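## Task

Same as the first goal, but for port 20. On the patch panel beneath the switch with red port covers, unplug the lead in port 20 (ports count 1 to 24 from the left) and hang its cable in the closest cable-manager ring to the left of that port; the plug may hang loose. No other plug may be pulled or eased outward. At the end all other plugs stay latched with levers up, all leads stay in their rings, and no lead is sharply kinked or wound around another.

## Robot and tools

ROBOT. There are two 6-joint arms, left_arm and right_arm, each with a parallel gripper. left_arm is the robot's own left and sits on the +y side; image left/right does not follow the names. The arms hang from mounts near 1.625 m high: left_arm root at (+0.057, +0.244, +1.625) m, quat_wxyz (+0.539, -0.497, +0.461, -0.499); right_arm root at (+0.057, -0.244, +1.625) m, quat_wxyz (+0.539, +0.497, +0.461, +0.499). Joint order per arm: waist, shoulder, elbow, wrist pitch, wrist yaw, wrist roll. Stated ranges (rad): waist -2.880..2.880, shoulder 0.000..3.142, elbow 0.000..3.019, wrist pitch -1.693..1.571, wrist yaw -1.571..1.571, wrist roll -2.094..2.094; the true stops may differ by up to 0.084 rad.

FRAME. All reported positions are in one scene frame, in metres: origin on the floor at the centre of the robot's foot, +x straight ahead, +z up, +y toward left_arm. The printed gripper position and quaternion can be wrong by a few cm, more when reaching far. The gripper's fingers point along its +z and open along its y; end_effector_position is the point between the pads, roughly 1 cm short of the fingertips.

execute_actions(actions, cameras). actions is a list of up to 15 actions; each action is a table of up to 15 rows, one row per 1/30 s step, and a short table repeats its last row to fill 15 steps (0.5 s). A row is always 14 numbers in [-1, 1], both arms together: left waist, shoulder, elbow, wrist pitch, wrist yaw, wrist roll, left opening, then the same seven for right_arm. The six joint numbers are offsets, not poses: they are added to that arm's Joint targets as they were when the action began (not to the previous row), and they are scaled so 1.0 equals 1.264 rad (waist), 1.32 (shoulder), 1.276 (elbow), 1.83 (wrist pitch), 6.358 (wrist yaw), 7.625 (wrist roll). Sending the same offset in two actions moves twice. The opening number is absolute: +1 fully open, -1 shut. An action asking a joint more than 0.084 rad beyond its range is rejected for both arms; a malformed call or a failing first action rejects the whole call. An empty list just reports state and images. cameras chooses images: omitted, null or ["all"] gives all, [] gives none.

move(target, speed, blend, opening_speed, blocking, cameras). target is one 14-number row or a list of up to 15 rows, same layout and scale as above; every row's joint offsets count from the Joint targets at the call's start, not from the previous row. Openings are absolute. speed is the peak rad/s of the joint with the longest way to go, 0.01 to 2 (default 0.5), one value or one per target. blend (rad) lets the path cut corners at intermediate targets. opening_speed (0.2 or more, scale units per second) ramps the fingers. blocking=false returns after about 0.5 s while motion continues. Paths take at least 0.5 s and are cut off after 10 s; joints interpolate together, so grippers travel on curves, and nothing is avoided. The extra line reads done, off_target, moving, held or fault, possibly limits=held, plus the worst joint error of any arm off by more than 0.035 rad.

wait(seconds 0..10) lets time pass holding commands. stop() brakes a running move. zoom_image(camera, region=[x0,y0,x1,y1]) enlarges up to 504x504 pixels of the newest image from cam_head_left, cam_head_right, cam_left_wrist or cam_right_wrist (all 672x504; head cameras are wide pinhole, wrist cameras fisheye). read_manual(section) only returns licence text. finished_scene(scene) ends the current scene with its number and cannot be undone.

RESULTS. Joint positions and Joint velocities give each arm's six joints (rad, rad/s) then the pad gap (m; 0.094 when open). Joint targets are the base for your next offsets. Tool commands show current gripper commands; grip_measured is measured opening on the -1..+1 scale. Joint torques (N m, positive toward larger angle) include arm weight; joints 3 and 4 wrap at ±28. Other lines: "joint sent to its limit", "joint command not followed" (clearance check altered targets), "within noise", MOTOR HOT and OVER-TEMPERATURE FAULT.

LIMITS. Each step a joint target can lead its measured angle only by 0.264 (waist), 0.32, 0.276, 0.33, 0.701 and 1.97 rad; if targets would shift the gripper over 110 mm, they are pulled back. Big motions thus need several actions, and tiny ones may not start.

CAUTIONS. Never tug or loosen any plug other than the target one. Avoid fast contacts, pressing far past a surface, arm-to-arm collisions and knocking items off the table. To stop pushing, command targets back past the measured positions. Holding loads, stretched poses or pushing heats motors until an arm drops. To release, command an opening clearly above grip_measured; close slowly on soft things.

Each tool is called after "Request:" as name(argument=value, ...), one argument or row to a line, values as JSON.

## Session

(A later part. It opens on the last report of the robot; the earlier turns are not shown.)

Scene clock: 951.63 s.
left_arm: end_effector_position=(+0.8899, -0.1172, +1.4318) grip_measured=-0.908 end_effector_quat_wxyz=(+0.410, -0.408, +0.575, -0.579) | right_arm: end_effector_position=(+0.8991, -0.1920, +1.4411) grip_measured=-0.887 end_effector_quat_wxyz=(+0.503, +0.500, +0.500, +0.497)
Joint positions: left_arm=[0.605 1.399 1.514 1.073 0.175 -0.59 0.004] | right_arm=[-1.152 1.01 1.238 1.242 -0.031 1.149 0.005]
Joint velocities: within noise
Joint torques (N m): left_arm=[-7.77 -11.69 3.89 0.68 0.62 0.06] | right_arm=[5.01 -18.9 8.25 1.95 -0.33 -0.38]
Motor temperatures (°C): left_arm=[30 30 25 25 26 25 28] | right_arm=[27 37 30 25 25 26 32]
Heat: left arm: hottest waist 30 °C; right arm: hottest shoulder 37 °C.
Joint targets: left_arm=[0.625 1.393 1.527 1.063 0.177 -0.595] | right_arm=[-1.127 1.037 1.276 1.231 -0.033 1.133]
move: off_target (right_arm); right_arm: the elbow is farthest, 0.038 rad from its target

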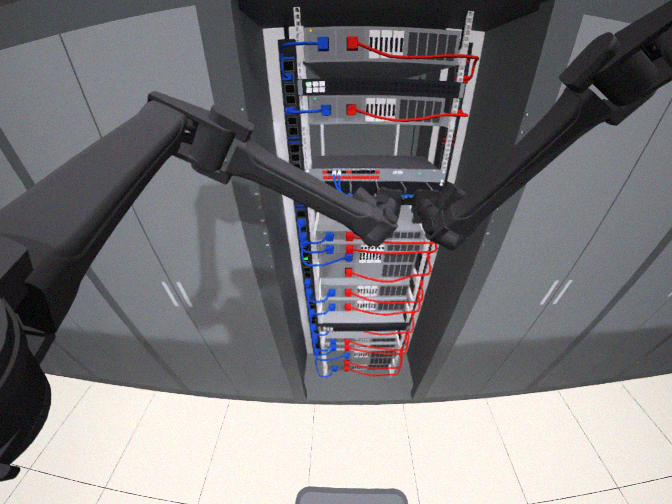

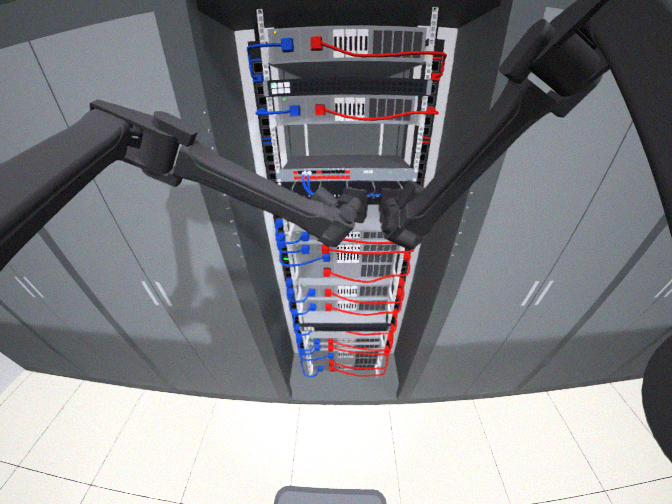

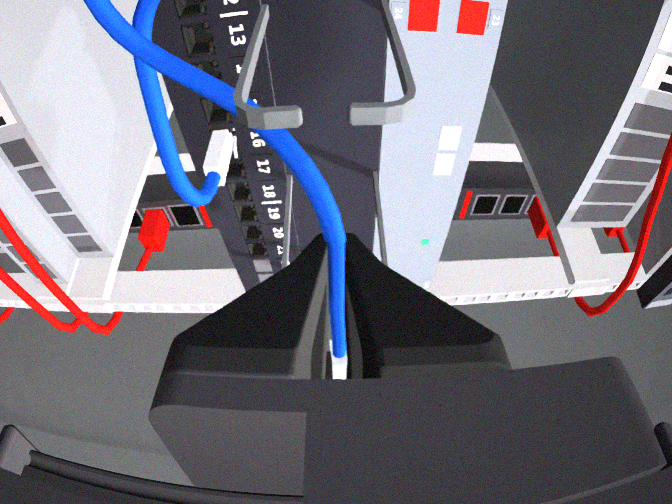

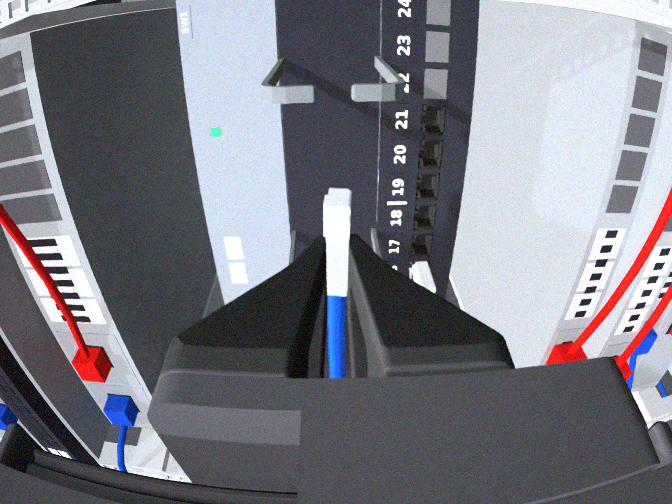

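Request:
move(
  target=[
    [0,0.0145,0,0,0,0,-1,0,0,0,0,0,0,-1],
    [0.0044,0.0248,0.0375,-0.0198,0,-0.0007,-1,0.008,0.0082,0.0433,-0.0243,0,-0.0013,-1.0],
  ],
  speed=0.05,
  blend=0.005,
)

Request:
zoom_image(
  camera="cam_left_wrist",
  region=[220, 100, 460, 340],
)

Request:
zoom_image(
  camera="cam_right_wrist",
  region=[220, 20, 460, 380],
)

Request:
zoom_image(
  camera="cam_head_left",
  region=[370, 170, 440, 220],
)

Request:
zoom_image(
  camera="cam_head_right",
  region=[340, 170, 410, 220],
)

Scene clock: 967.77 s.
left_arm: end_effector_position=(+0.9047, -0.1155, +1.4312) grip_measured=-0.908 end_effector_quat_wxyz=(+0.410, -0.409, +0.574, -0.579) | right_arm: end_effector_position=(+0.9163, -0.1906, +1.4431) grip_measured=-0.887 end_effector_quat_wxyz=(+0.502, +0.500, +0.501, +0.497)
Joint positions: left_arm=[0.609 1.406 1.56 1.036 0.175 -0.596 0.004] | right_arm=[-1.142 1.021 1.291 1.197 -0.031 1.138 0.005]
Joint velocities: within noise
Joint torques (N m): left_arm=[-8.18 -10.05 4.19 0.75 0.62 0.04] | right_arm=[5.07 -19.14 8.84 1.88 -0.36 -0.37]
Motor temperatures (°C): left_arm=[30 30 25 25 26 25 28] | right_arm=[27 37 30 25 25 26 32]
Heat: left arm: hottest waist 30 °C; right arm: hottest shoulder 37 °C.
Joint targets: left_arm=[0.631 1.426 1.574 1.027 0.177 -0.600] | right_arm=[-1.117 1.047 1.331 1.186 -0.033 1.124]
move: off_target (right_arm); right_arm: the elbow is farthest, 0.040 rad from its target

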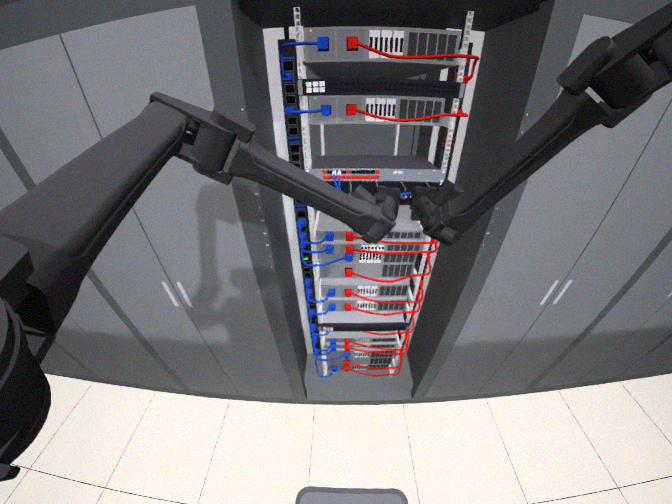

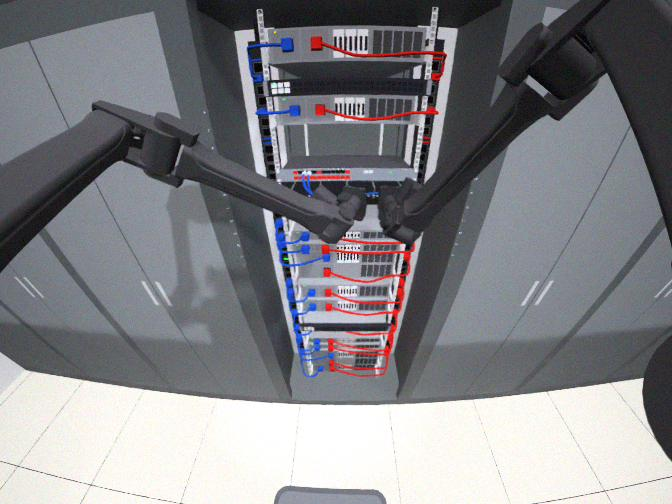

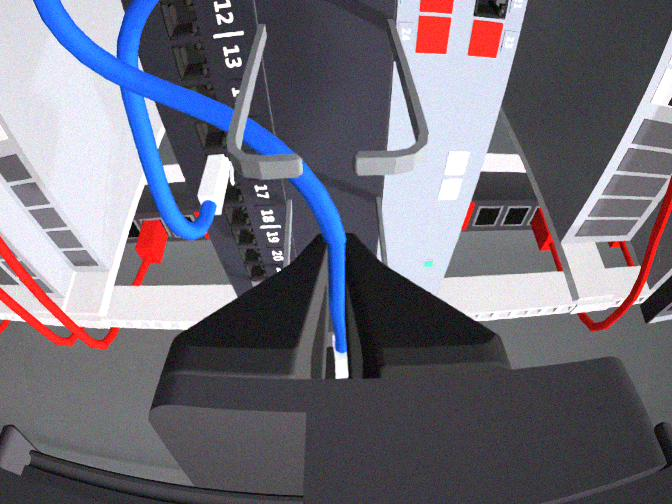

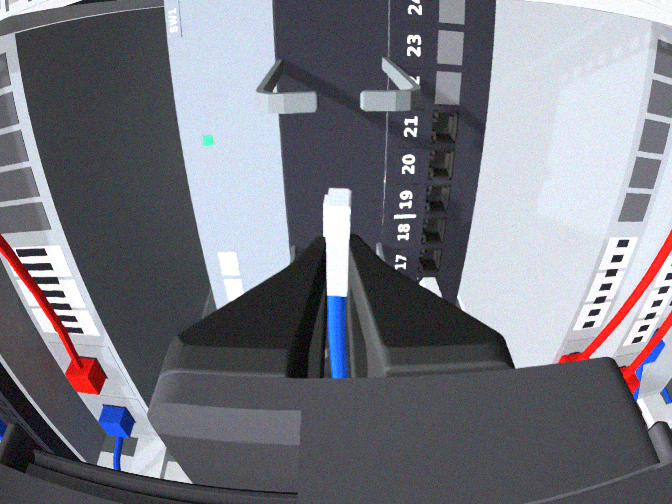

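Scaled by 2.100 from the camera's 672x504 image, which has a finer 960x720 frame.

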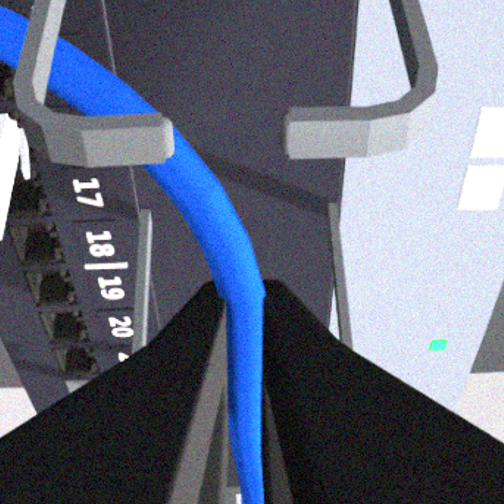

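Scaled by 1.400 from the camera's 672x504 image, which has a finer 960x720 frame.

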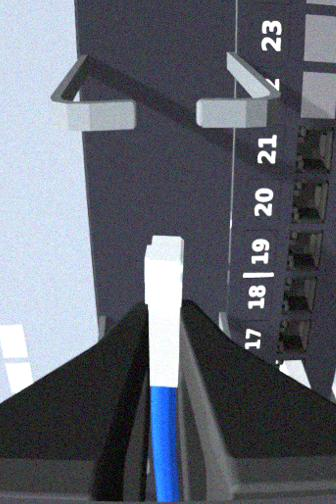

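Scaled by 7.200 from the camera's 672x504 image, which has a finer 960x720 frame.

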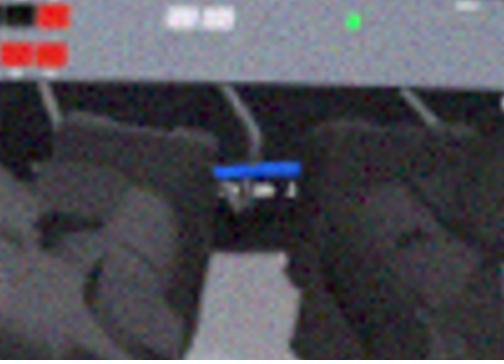

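Scaled by 7.200 from the camera's 672x504 image, which has a finer 960x720 frame.

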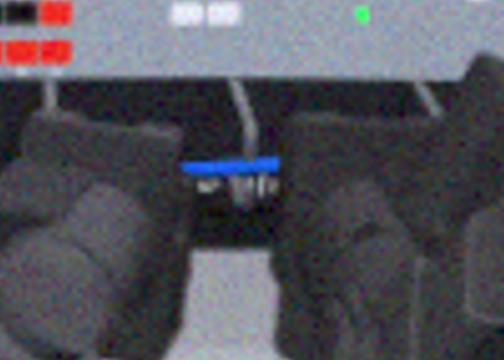

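Request:
zoom_image(
  camera="cam_left_wrist",
  region=[180, 0, 320, 200],
)

Request:
zoom_image(
  camera="cam_head_left",
  region=[310, 160, 400, 220],
)

Request:
zoom_image(
  camera="cam_head_right",
  region=[280, 160, 370, 220],
)

Scaled by 2.520 from the camera's 672x504 image, which has a finer 960x720 frame.

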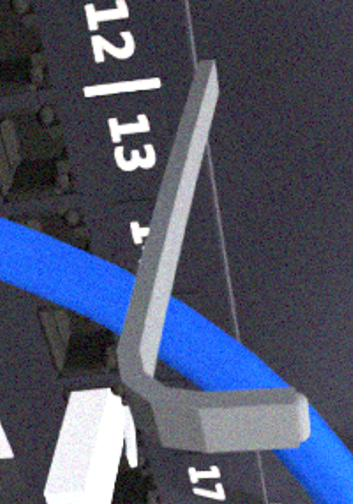

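Scaled by 5.600 from the camera's 672x504 image, which has a finer 960x720 frame.

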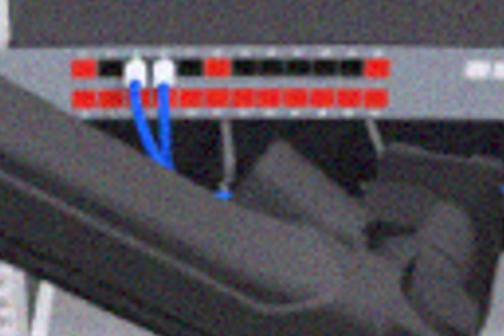

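Scaled by 5.600 from the camera's 672x504 image, which has a finer 960x720 frame.

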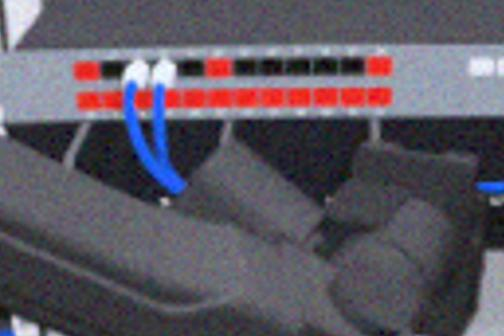

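Request:
move(
  target=[0.0039,0.0102,0.0412,-0.0214,0,-0.0006,-1,0.0028,0.0121,0.0458,-0.0232,0,-0.0005,-1.0],
  speed=0.04,
)

Request:
zoom_image(
  camera="cam_left_wrist",
  region=[180, 60, 460, 340],
)

Request:
zoom_image(
  camera="cam_right_wrist",
  region=[220, 20, 460, 380],
)

Request:
zoom_image(
  camera="cam_head_left",
  region=[370, 170, 440, 220],
)

Request:
zoom_image(
  camera="cam_head_right",
  region=[340, 170, 410, 220],
)

Scene clock: 1003.03 s.
left_arm: end_effector_position=(+0.9199, -0.1149, +1.4298) grip_measured=-0.908 end_effector_quat_wxyz=(+0.410, -0.410, +0.573, -0.579) | right_arm: end_effector_position=(+0.9331, -0.1900, +1.4426) grip_measured=-0.887 end_effector_quat_wxyz=(+0.501, +0.500, +0.502, +0.496)
Joint positions: left_arm=[0.613 1.419 1.612 0.998 0.176 -0.601 0.004] | right_arm=[-1.139 1.038 1.347 1.154 -0.031 1.134 0.005]
Joint velocities: within noise
Joint torques (N m): left_arm=[-7.41 -10.11 4.29 0.62 0.59 0.04] | right_arm=[5.01 -19.72 9.47 1.94 -0.35 -0.37]
Motor temperatures (°C): left_arm=[30 31 26 25 26 25 28] | right_arm=[27 39 32 25 25 26 32]
Heat: left arm: hottest shoulder 31 °C; right arm: hottest shoulder 39 °C.
Joint targets: left_arm=[0.635 1.439 1.627 0.988 0.177 -0.605] | right_arm=[-1.113 1.063 1.389 1.144 -0.033 1.120]
move: off_target (right_arm); right_arm: the elbow is farthest, 0.043 rad from its target

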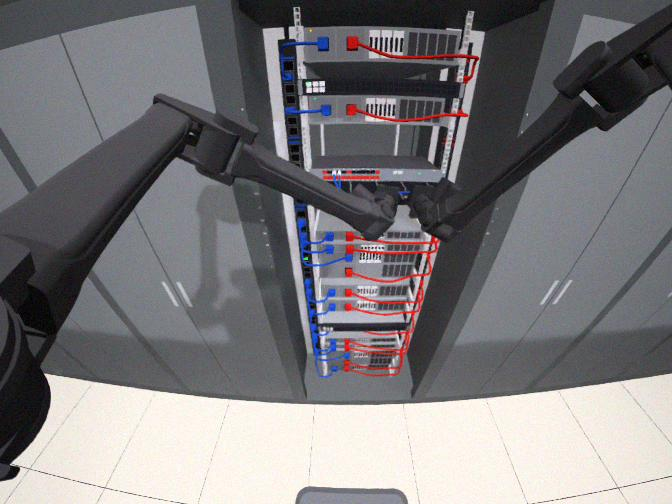

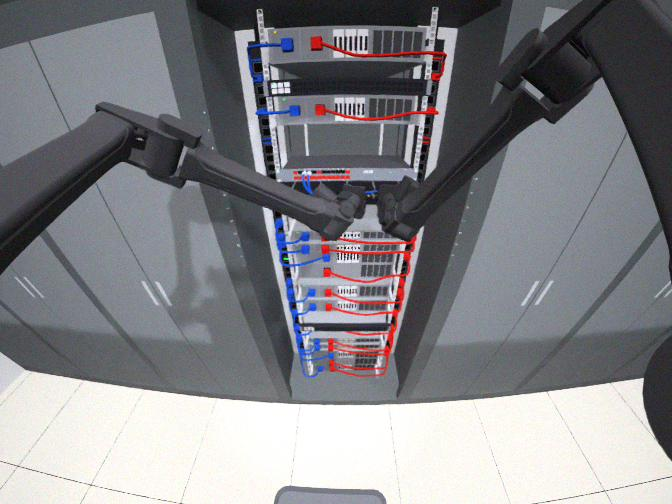

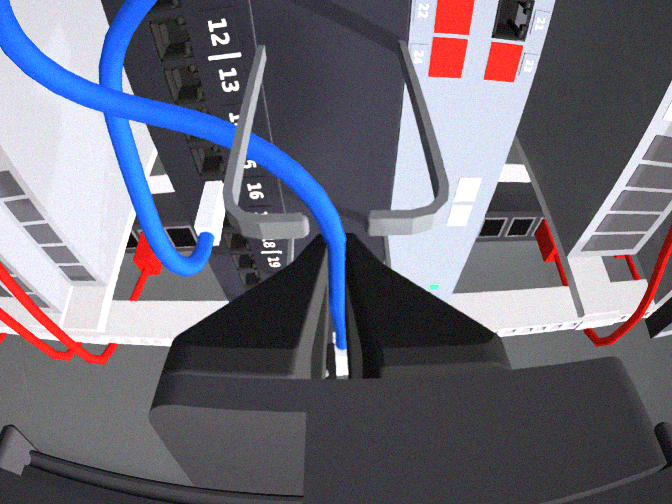

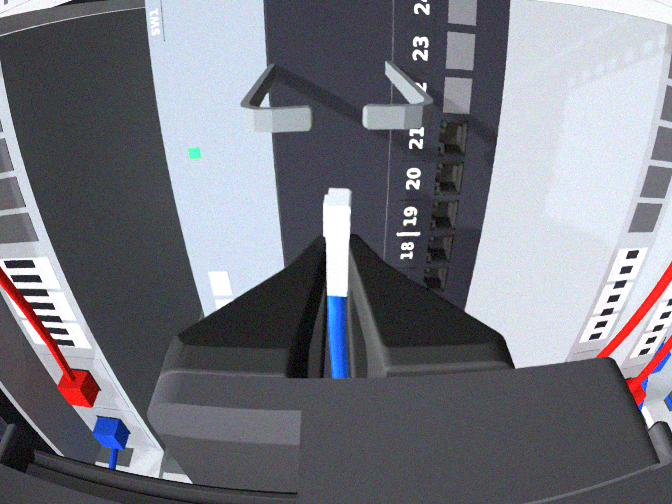

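Scaled by 1.800 from the camera's 672x504 image, which has a finer 960x720 frame.

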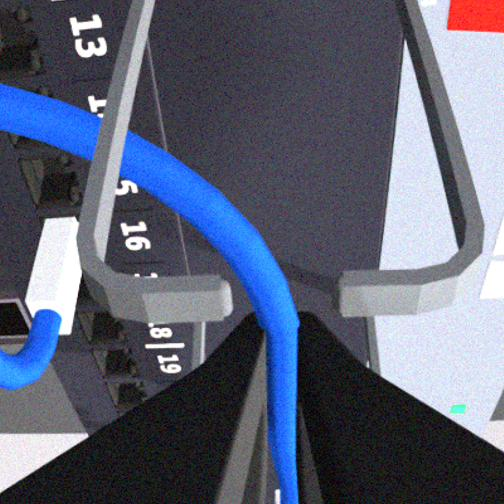

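Scaled by 1.400 from the camera's 672x504 image, which has a finer 960x720 frame.

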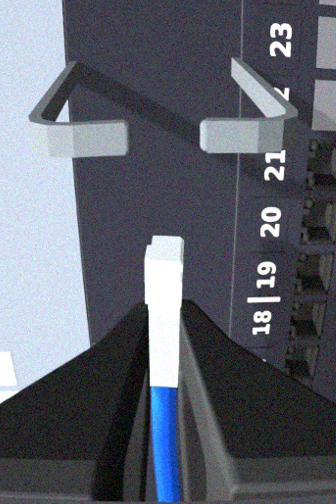

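Scaled by 7.200 from the camera's 672x504 image, which has a finer 960x720 frame.

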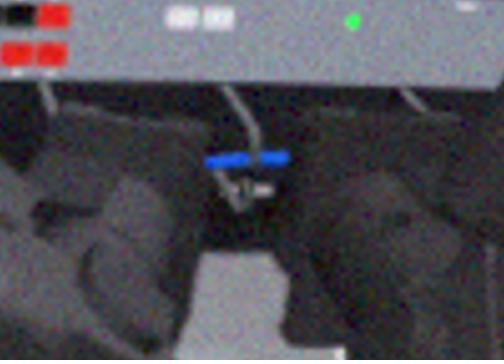

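Scaled by 7.200 from the camera's 672x504 image, which has a finer 960x720 frame.

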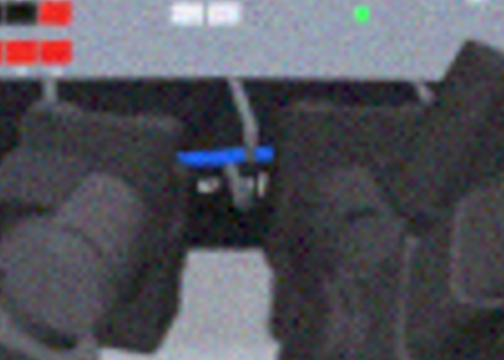

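Request:
move(
  target=[0.0121,0.0112,0.019,-0.0036,0,-0.002,-1,-0.0455,0.0163,0.0179,0,0,0,-1.0],
  speed=0.04,
  cameras=["cam_left_wrist","cam_right_wrist","cam_head_left","cam_head_right"],
)

Request:
zoom_image(
  camera="cam_head_left",
  region=[370, 170, 440, 220],
)

Request:
zoom_image(
  camera="cam_head_right",
  region=[340, 170, 410, 220],
)

Scene clock: 1017.17 s.
left_arm: end_effector_position=(+0.9231, -0.1154, +1.4199) grip_measured=-0.908 end_effector_quat_wxyz=(+0.409, -0.411, +0.575, -0.577) | right_arm: end_effector_position=(+0.9362, -0.1904, +1.4326) grip_measured=-0.887 end_effector_quat_wxyz=(+0.504, +0.497, +0.507, +0.492)
Joint positions: left_arm=[0.629 1.435 1.636 0.99 0.176 -0.615 0.004] | right_arm=[-1.154 1.061 1.368 1.153 -0.031 1.133 0.005]
Joint velocities: within noise
Joint torques (N m): left_arm=[-8.12 -10.46 4.51 0.68 0.6 0.08] | right_arm=[1.2 -20.37 9.55 2.04 -0.34 -0.37]
Motor temperatures (°C): left_arm=[30 31 26 25 26 25 28] | right_arm=[27 38 33 25 25 26 32]
Heat: left arm: hottest shoulder 31 °C; right arm: hottest shoulder 38 °C.
Joint targets: left_arm=[0.651 1.454 1.651 0.981 0.177 -0.620] | right_arm=[-1.170 1.085 1.412 1.144 -0.033 1.120]
move: off_target (right_arm); right_arm: the elbow is farthest, 0.044 rad from its target

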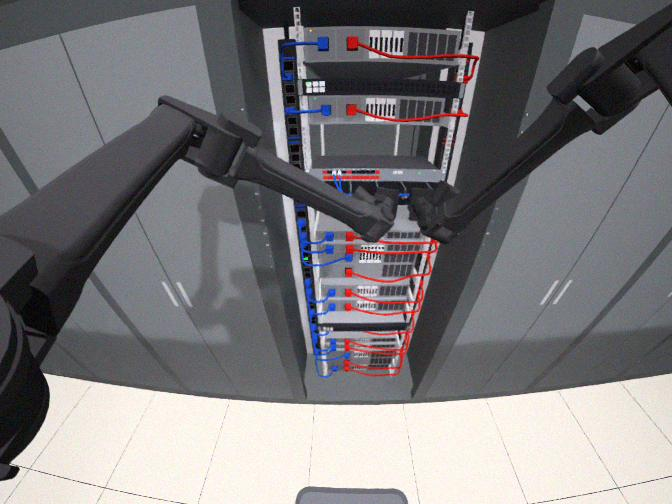

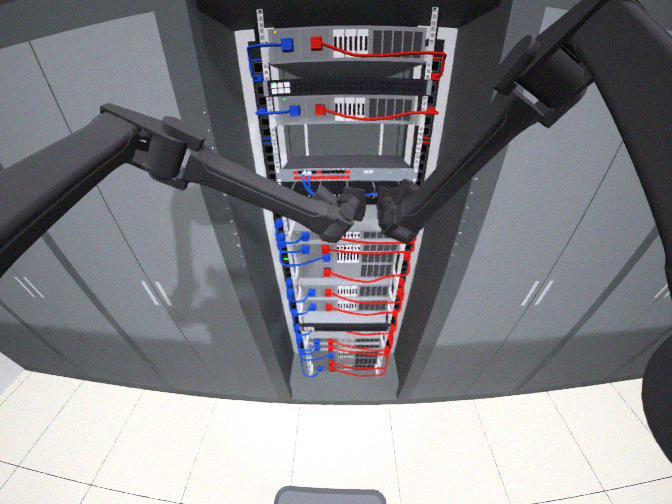

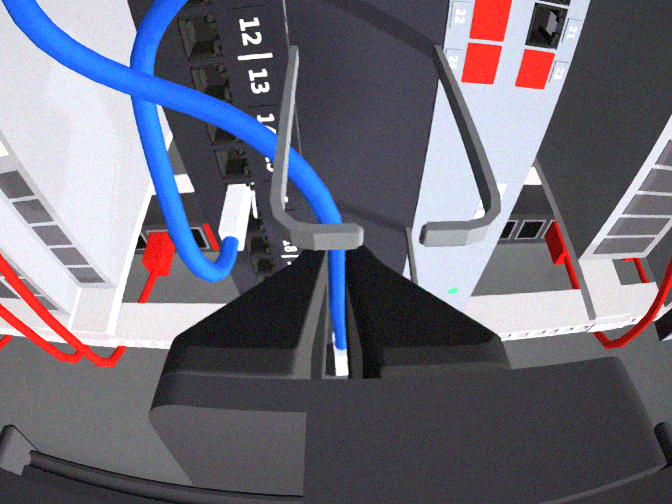

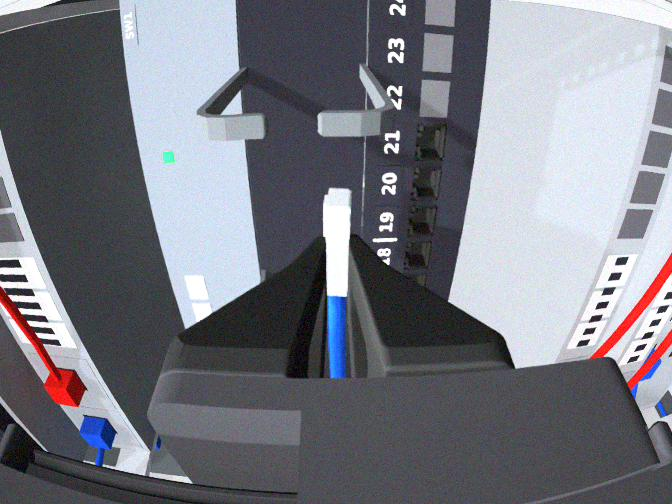

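Scaled by 7.200 from the camera's 672x504 image, which has a finer 960x720 frame.

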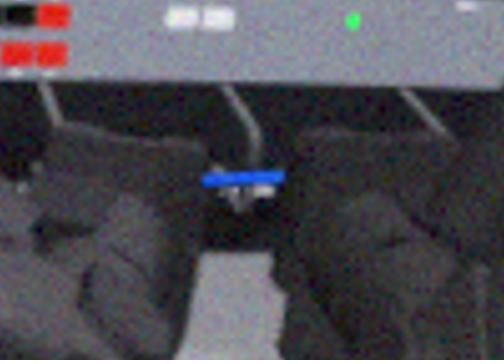

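Scaled by 7.200 from the camera's 672x504 image, which has a finer 960x720 frame.

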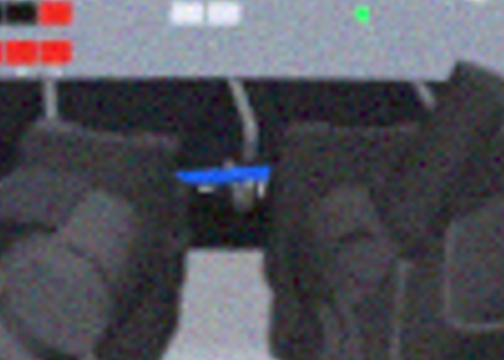

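Request:
move(
  target=[0,0,0,0,0,0,-1,0,0,0,0,0,0,-0.6],
  opening_speed=0.2,
  cameras=["cam_right_wrist","cam_left_wrist"],
)

Request:
zoom_image(
  camera="cam_right_wrist",
  region=[220, 120, 460, 380],
)

Scene clock: 1036.80 s.
left_arm: end_effector_position=(+0.9183, -0.1231, +1.4146) grip_measured=-0.908 end_effector_quat_wxyz=(+0.402, -0.410, +0.579, -0.579) | right_arm: end_effector_position=(+0.9392, -0.1918, +1.4352) grip_measured=-0.603 end_effector_quat_wxyz=(+0.507, +0.496, +0.505, +0.492)
Joint positions: left_arm=[0.629 1.447 1.636 0.985 0.178 -0.616 0.004] | right_arm=[-1.155 1.061 1.377 1.151 -0.031 1.133 0.019]
Joint velocities: within noise
Joint torques (N m): left_arm=[-7.94 -11.75 4.41 0.85 0.51 0.06] | right_arm=[1.44 -20.31 8.83 2.06 -0.34 -0.36]
Motor temperatures (°C): left_arm=[30 30 26 25 26 25 28] | right_arm=[27 38 33 25 25 26 32]
Heat: left arm: hottest waist 30 °C; right arm: hottest shoulder 38 °C.
Joint targets: left_arm=[0.651 1.454 1.651 0.981 0.177 -0.620] | right_arm=[-1.171 1.085 1.412 1.144 -0.033 1.120]
move: done
Images, in order (width x height): cam_left_wrist 672x504, cam_right_wrist 672x504.

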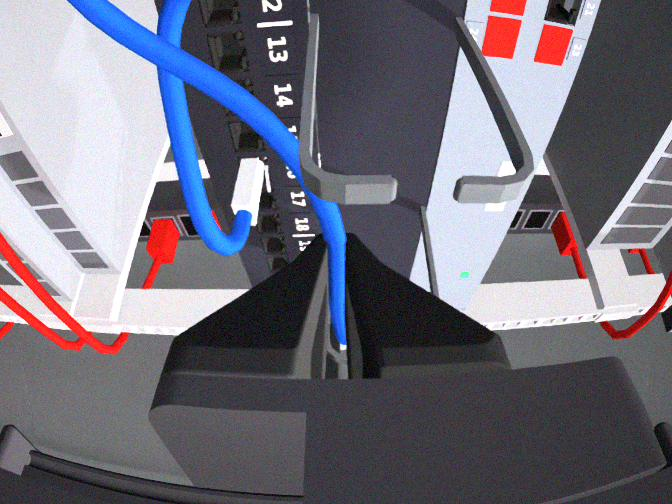

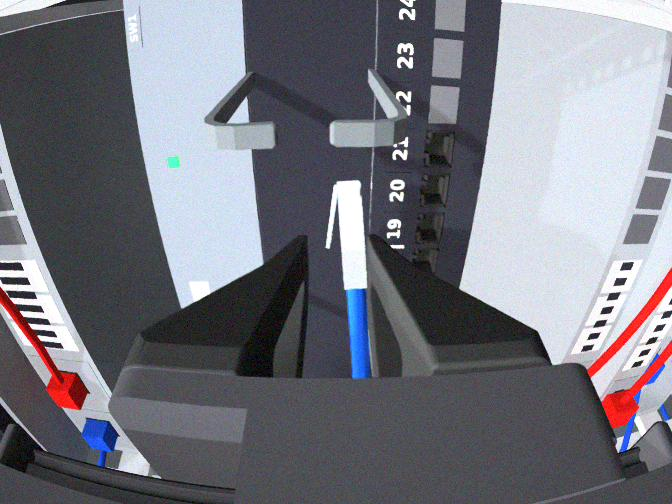

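Scaled by 1.938 from the camera's 672x504 image, which has a finer 960x720 frame.

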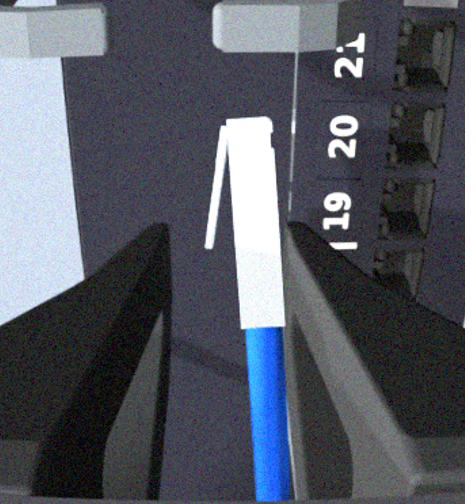

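Request:
move(
  target=[0,0,0,0,0,0,-1,0,0,0,0,0,0,-0.2],
  opening_speed=0.3,
  cameras=["cam_right_wrist"],
)

Request:
move(
  target=[
    [0,0,0,0,0,0,-1,0,-0.0379,-0.0345,0.0109,0,0,-0.2],
    [0,0,0,0,0,0,-1,-0.004,-0.0773,-0.1473,0.0623,0,0,-0.2],
    [0,0,0,0,0,0,-1,-0.0087,-0.0917,-0.2461,0.1224,0,0,-0.2],
  ],
  speed=0.1,
  blend=0.02,
)

Request:
zoom_image(
  camera="cam_head_left",
  region=[370, 170, 440, 220],
)

Request:
zoom_image(
  camera="cam_head_right",
  region=[340, 170, 410, 220],
)

Request:
zoom_image(
  camera="cam_right_wrist",
  region=[220, 120, 460, 380],
)

Scene clock: 1055.70 s.
left_arm: end_effector_position=(+0.9183, -0.1231, +1.4146) grip_measured=-0.908 end_effector_quat_wxyz=(+0.402, -0.410, +0.579, -0.579) | right_arm: end_effector_position=(+0.9392, -0.1918, +1.4352) grip_measured=-0.203 end_effector_quat_wxyz=(+0.507, +0.496, +0.505, +0.492)
Joint positions: left_arm=[0.629 1.447 1.636 0.985 0.178 -0.616 0.004] | right_arm=[-1.155 1.061 1.377 1.151 -0.031 1.133 0.037]
Joint velocities: within noise
Joint torques (N m): left_arm=[-8.23 -11.22 4.31 0.92 0.53 0.07] | right_arm=[1.38 -20.48 8.83 2.1 -0.34 -0.36]
Motor temperatures (°C): left_arm=[30 30 26 25 26 25 28] | right_arm=[27 38 33 25 25 26 31]
Heat: left arm: hottest waist 30 °C; right arm: hottest shoulder 38 °C.
Joint targets: left_arm=[0.651 1.454 1.651 0.981 0.177 -0.620] | right_arm=[-1.171 1.085 1.412 1.144 -0.033 1.120]
move: done
Images, in order (width x height): cam_right_wrist 672x504.

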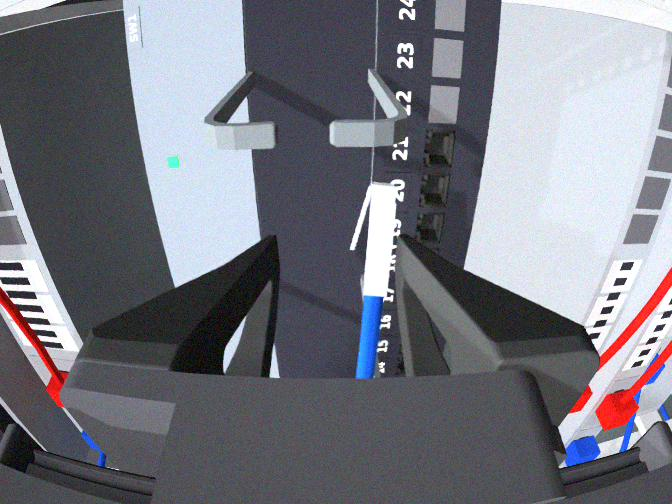

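Scene clock: 1059.33 s.
left_arm: end_effector_position=(+0.9181, -0.1233, +1.4144) grip_measured=-0.908 end_effector_quat_wxyz=(+0.402, -0.410, +0.580, -0.579) | right_arm: end_effector_position=(+0.8555, -0.1922, +1.4390) grip_measured=-0.202 end_effector_quat_wxyz=(+0.510, +0.494, +0.505, +0.491)
Joint positions: left_arm=[0.629 1.447 1.636 0.985 0.178 -0.616 0.004] | right_arm=[-1.162 0.985 1.106 1.35 -0.031 1.133 0.037]
Joint velocities: within noise
Joint torques (N m): left_arm=[-8.23 -11.16 4.42 0.85 0.52 0.06] | right_arm=[0.5 -21.48 2.91 3.03 -0.34 -0.37]
Motor temperatures (°C): left_arm=[30 30 26 25 26 25 28] | right_arm=[27 38 33 25 25 26 31]
Heat: left arm: hottest waist 30 °C; right arm: hottest shoulder 38 °C.
Joint targets: left_arm=[0.651 1.454 1.651 0.981 0.177 -0.620] | right_arm=[-1.182 0.964 1.098 1.368 -0.033 1.120]
move: done

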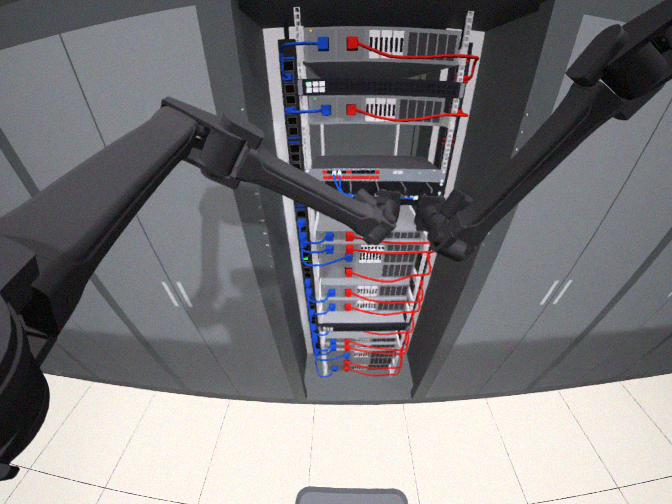

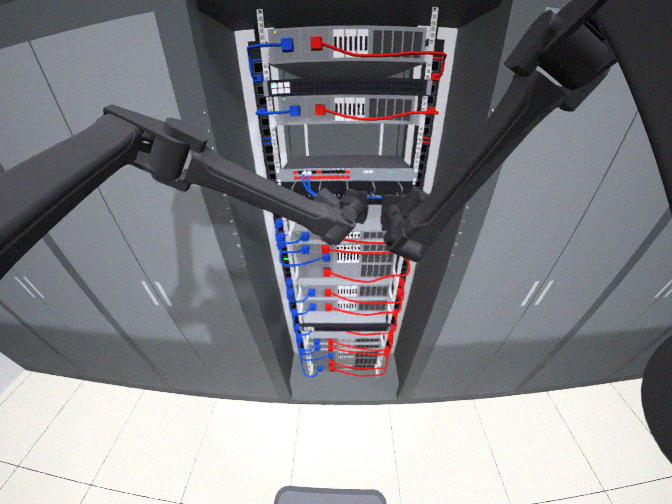

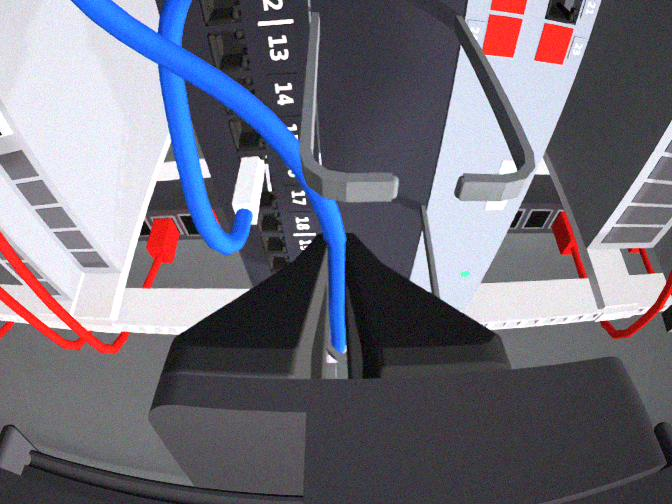

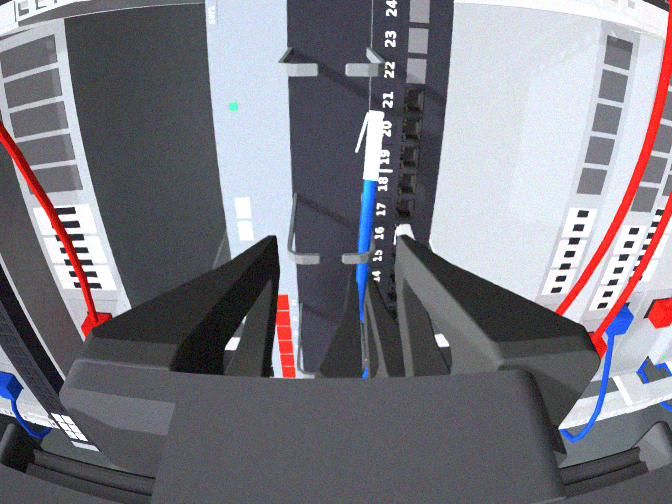

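Scaled by 7.200 from the camera's 672x504 image, which has a finer 960x720 frame.

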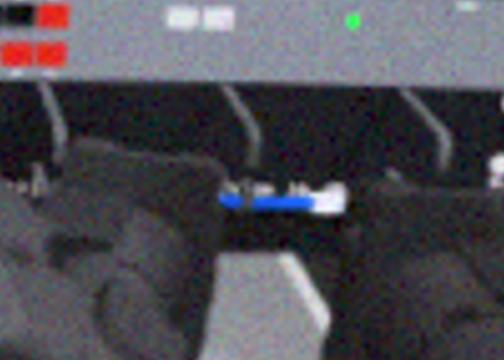

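Scaled by 7.200 from the camera's 672x504 image, which has a finer 960x720 frame.

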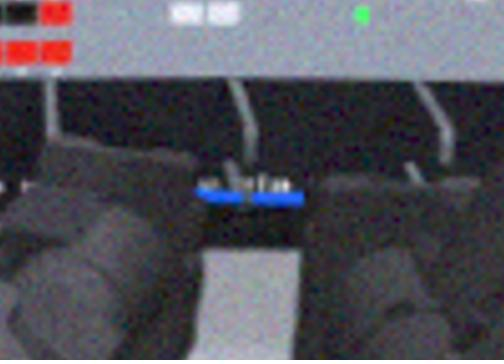

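Scaled by 1.938 from the camera's 672x504 image, which has a finer 960x720 frame.

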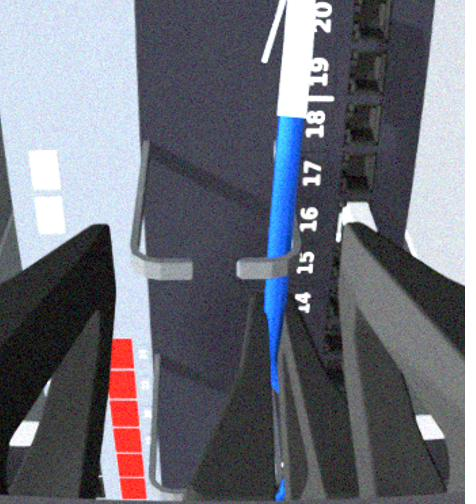

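Request:
move(
  target=[0,0,0,0,0,0,-0.4,0,0,0,0,0,0,-0.2],
  opening_speed=0.2,
  cameras=["cam_left_wrist","cam_right_wrist"],
)

Request:
zoom_image(
  camera="cam_left_wrist",
  region=[200, 100, 480, 380],
)

Scene clock: 1066.97 s.
left_arm: end_effector_position=(+0.9182, -0.1221, +1.4126) grip_measured=-0.403 end_effector_quat_wxyz=(+0.403, -0.409, +0.581, -0.577) | right_arm: end_effector_position=(+0.8553, -0.1924, +1.4392) grip_measured=-0.202 end_effector_quat_wxyz=(+0.510, +0.494, +0.505, +0.491)
Joint positions: left_arm=[0.633 1.447 1.636 0.985 0.178 -0.616 0.028] | right_arm=[-1.162 0.984 1.106 1.351 -0.031 1.133 0.037]
Joint velocities: within noise
Joint torques (N m): left_arm=[-8.29 -11.4 4.38 0.76 0.53 0.07] | right_arm=[0.67 -21.48 3.04 3.04 -0.34 -0.38]
Motor temperatures (°C): left_arm=[30 30 26 25 26 25 28] | right_arm=[27 39 32 25 25 26 31]
Heat: left arm: hottest waist 30 °C; right arm: hottest shoulder 39 °C.
Joint targets: left_arm=[0.651 1.454 1.651 0.981 0.177 -0.620] | right_arm=[-1.182 0.964 1.098 1.368 -0.033 1.120]
move: done
Images, in order (width x height): cam_left_wrist 672x504, cam_right_wrist 672x504.

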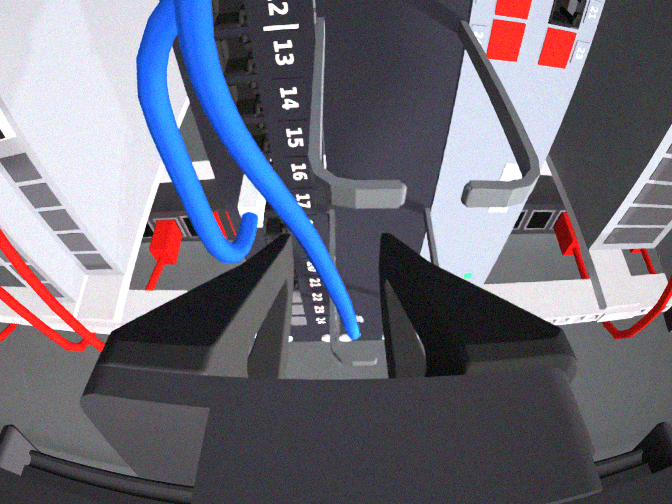

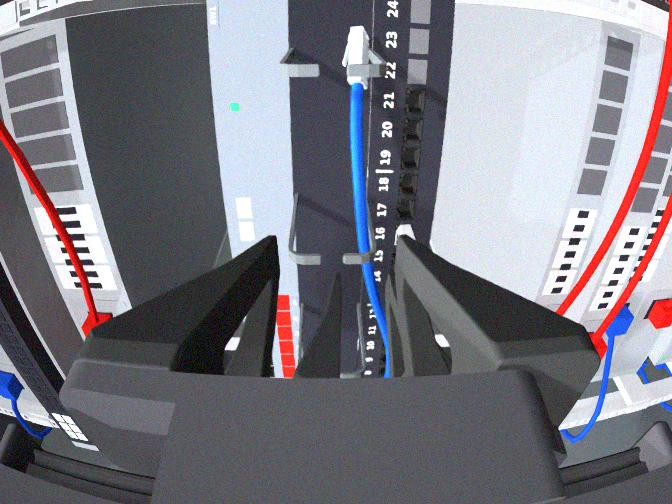

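Scaled by 1.800 from the camera's 672x504 image, which has a finer 960x720 frame.

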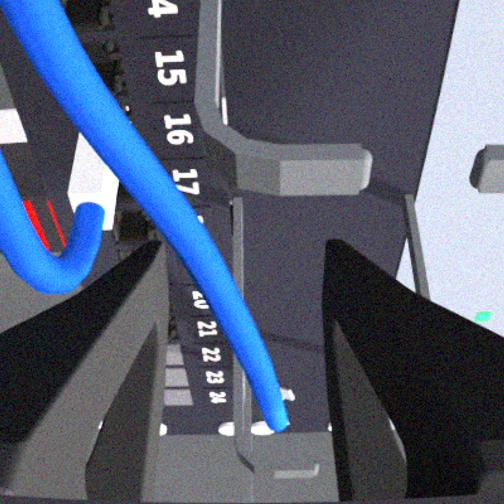

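Request:
zoom_image(
  camera="cam_right_wrist",
  region=[260, 0, 420, 160],
)

Request:
zoom_image(
  camera="cam_right_wrist",
  region=[280, 170, 440, 330],
)

Request:
wait(
  seconds=0.2,
)

Request:
zoom_image(
  camera="cam_head_left",
  region=[360, 160, 450, 220],
)

Request:
zoom_image(
  camera="cam_head_right",
  region=[330, 160, 420, 220],
)

Scaled by 3.150 from the camera's 672x504 image, which has a finer 960x720 frame.

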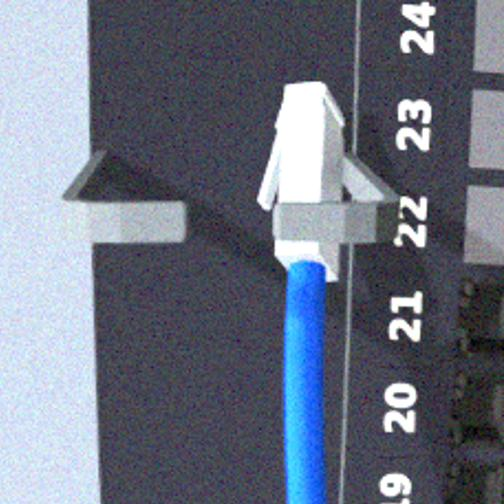

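Scaled by 3.150 from the camera's 672x504 image, which has a finer 960x720 frame.

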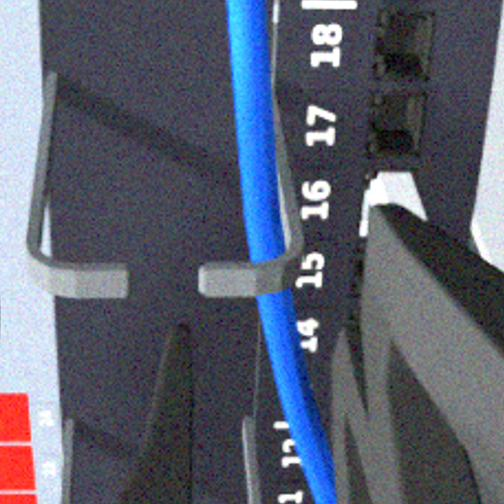

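Scene clock: 1073.97 s.
left_arm: end_effector_position=(+0.9182, -0.1221, +1.4126) grip_measured=-0.403 end_effector_quat_wxyz=(+0.403, -0.409, +0.581, -0.577) | right_arm: end_effector_position=(+0.8553, -0.1924, +1.4393) grip_measured=-0.202 end_effector_quat_wxyz=(+0.510, +0.494, +0.505, +0.491)
Joint positions: left_arm=[0.633 1.447 1.636 0.985 0.178 -0.616 0.028] | right_arm=[-1.162 0.984 1.106 1.352 -0.031 1.133 0.037]
Joint velocities: within noise
Joint torques (N m): left_arm=[-8.53 -11.34 4.45 0.99 0.51 0.06] | right_arm=[0.73 -21.66 3.02 2.99 -0.35 -0.36]
Motor temperatures (°C): left_arm=[30 30 26 25 26 25 28] | right_arm=[27 40 32 25 25 26 31]
Heat: left arm: hottest waist 30 °C; right arm: hottest shoulder 40 °C.
Joint targets: left_arm=[0.651 1.454 1.651 0.981 0.177 -0.620] | right_arm=[-1.182 0.964 1.098 1.368 -0.033 1.120]
Tool commands: left_gripper/opening=-0.4 right_gripper/opening=-0.2
wait: 0.20 s; at rest from the start

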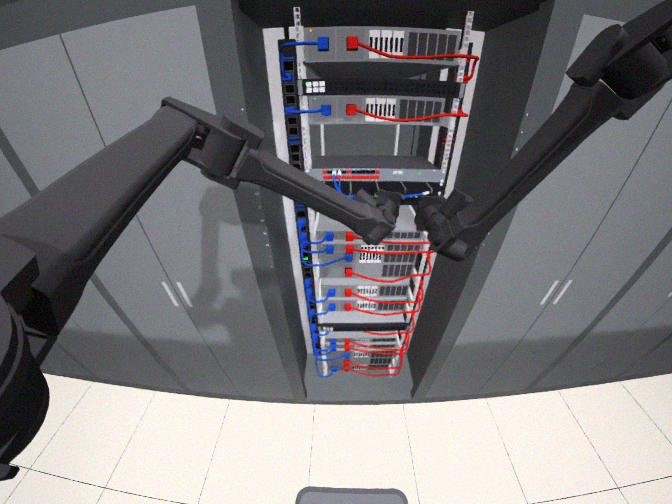

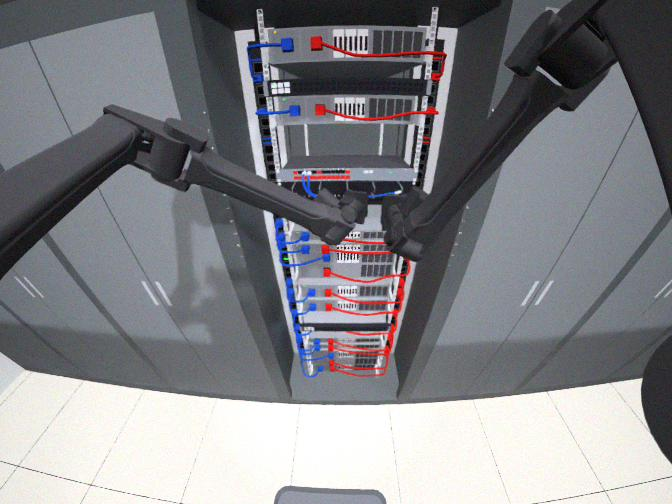

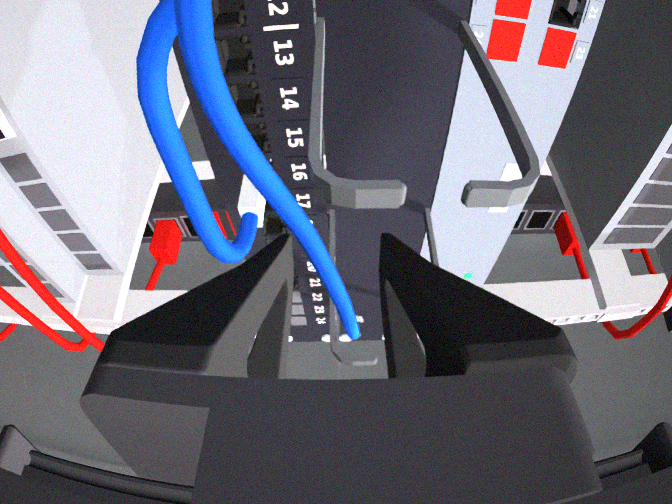

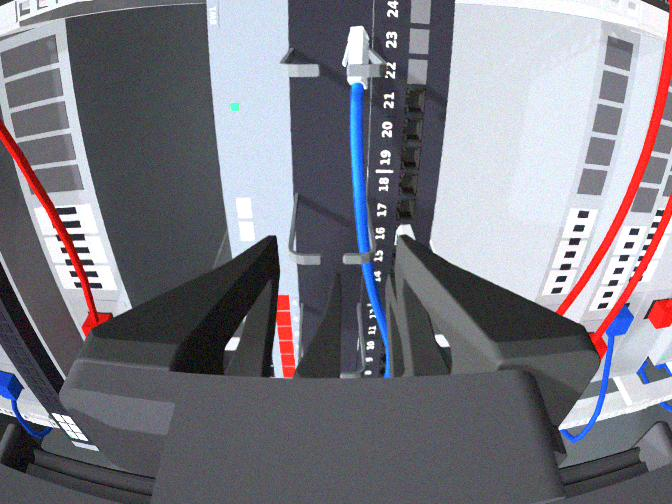

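Scaled by 5.600 from the camera's 672x504 image, which has a finer 960x720 frame.

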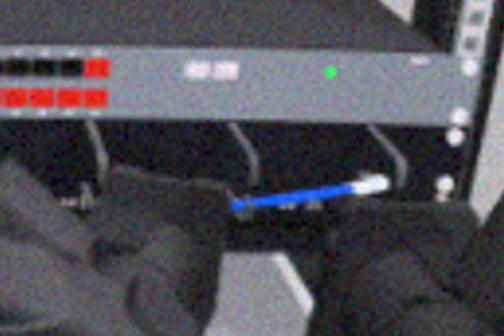

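Scaled by 5.600 from the camera's 672x504 image, which has a finer 960x720 frame.

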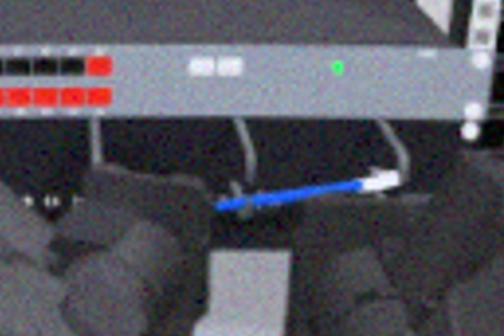

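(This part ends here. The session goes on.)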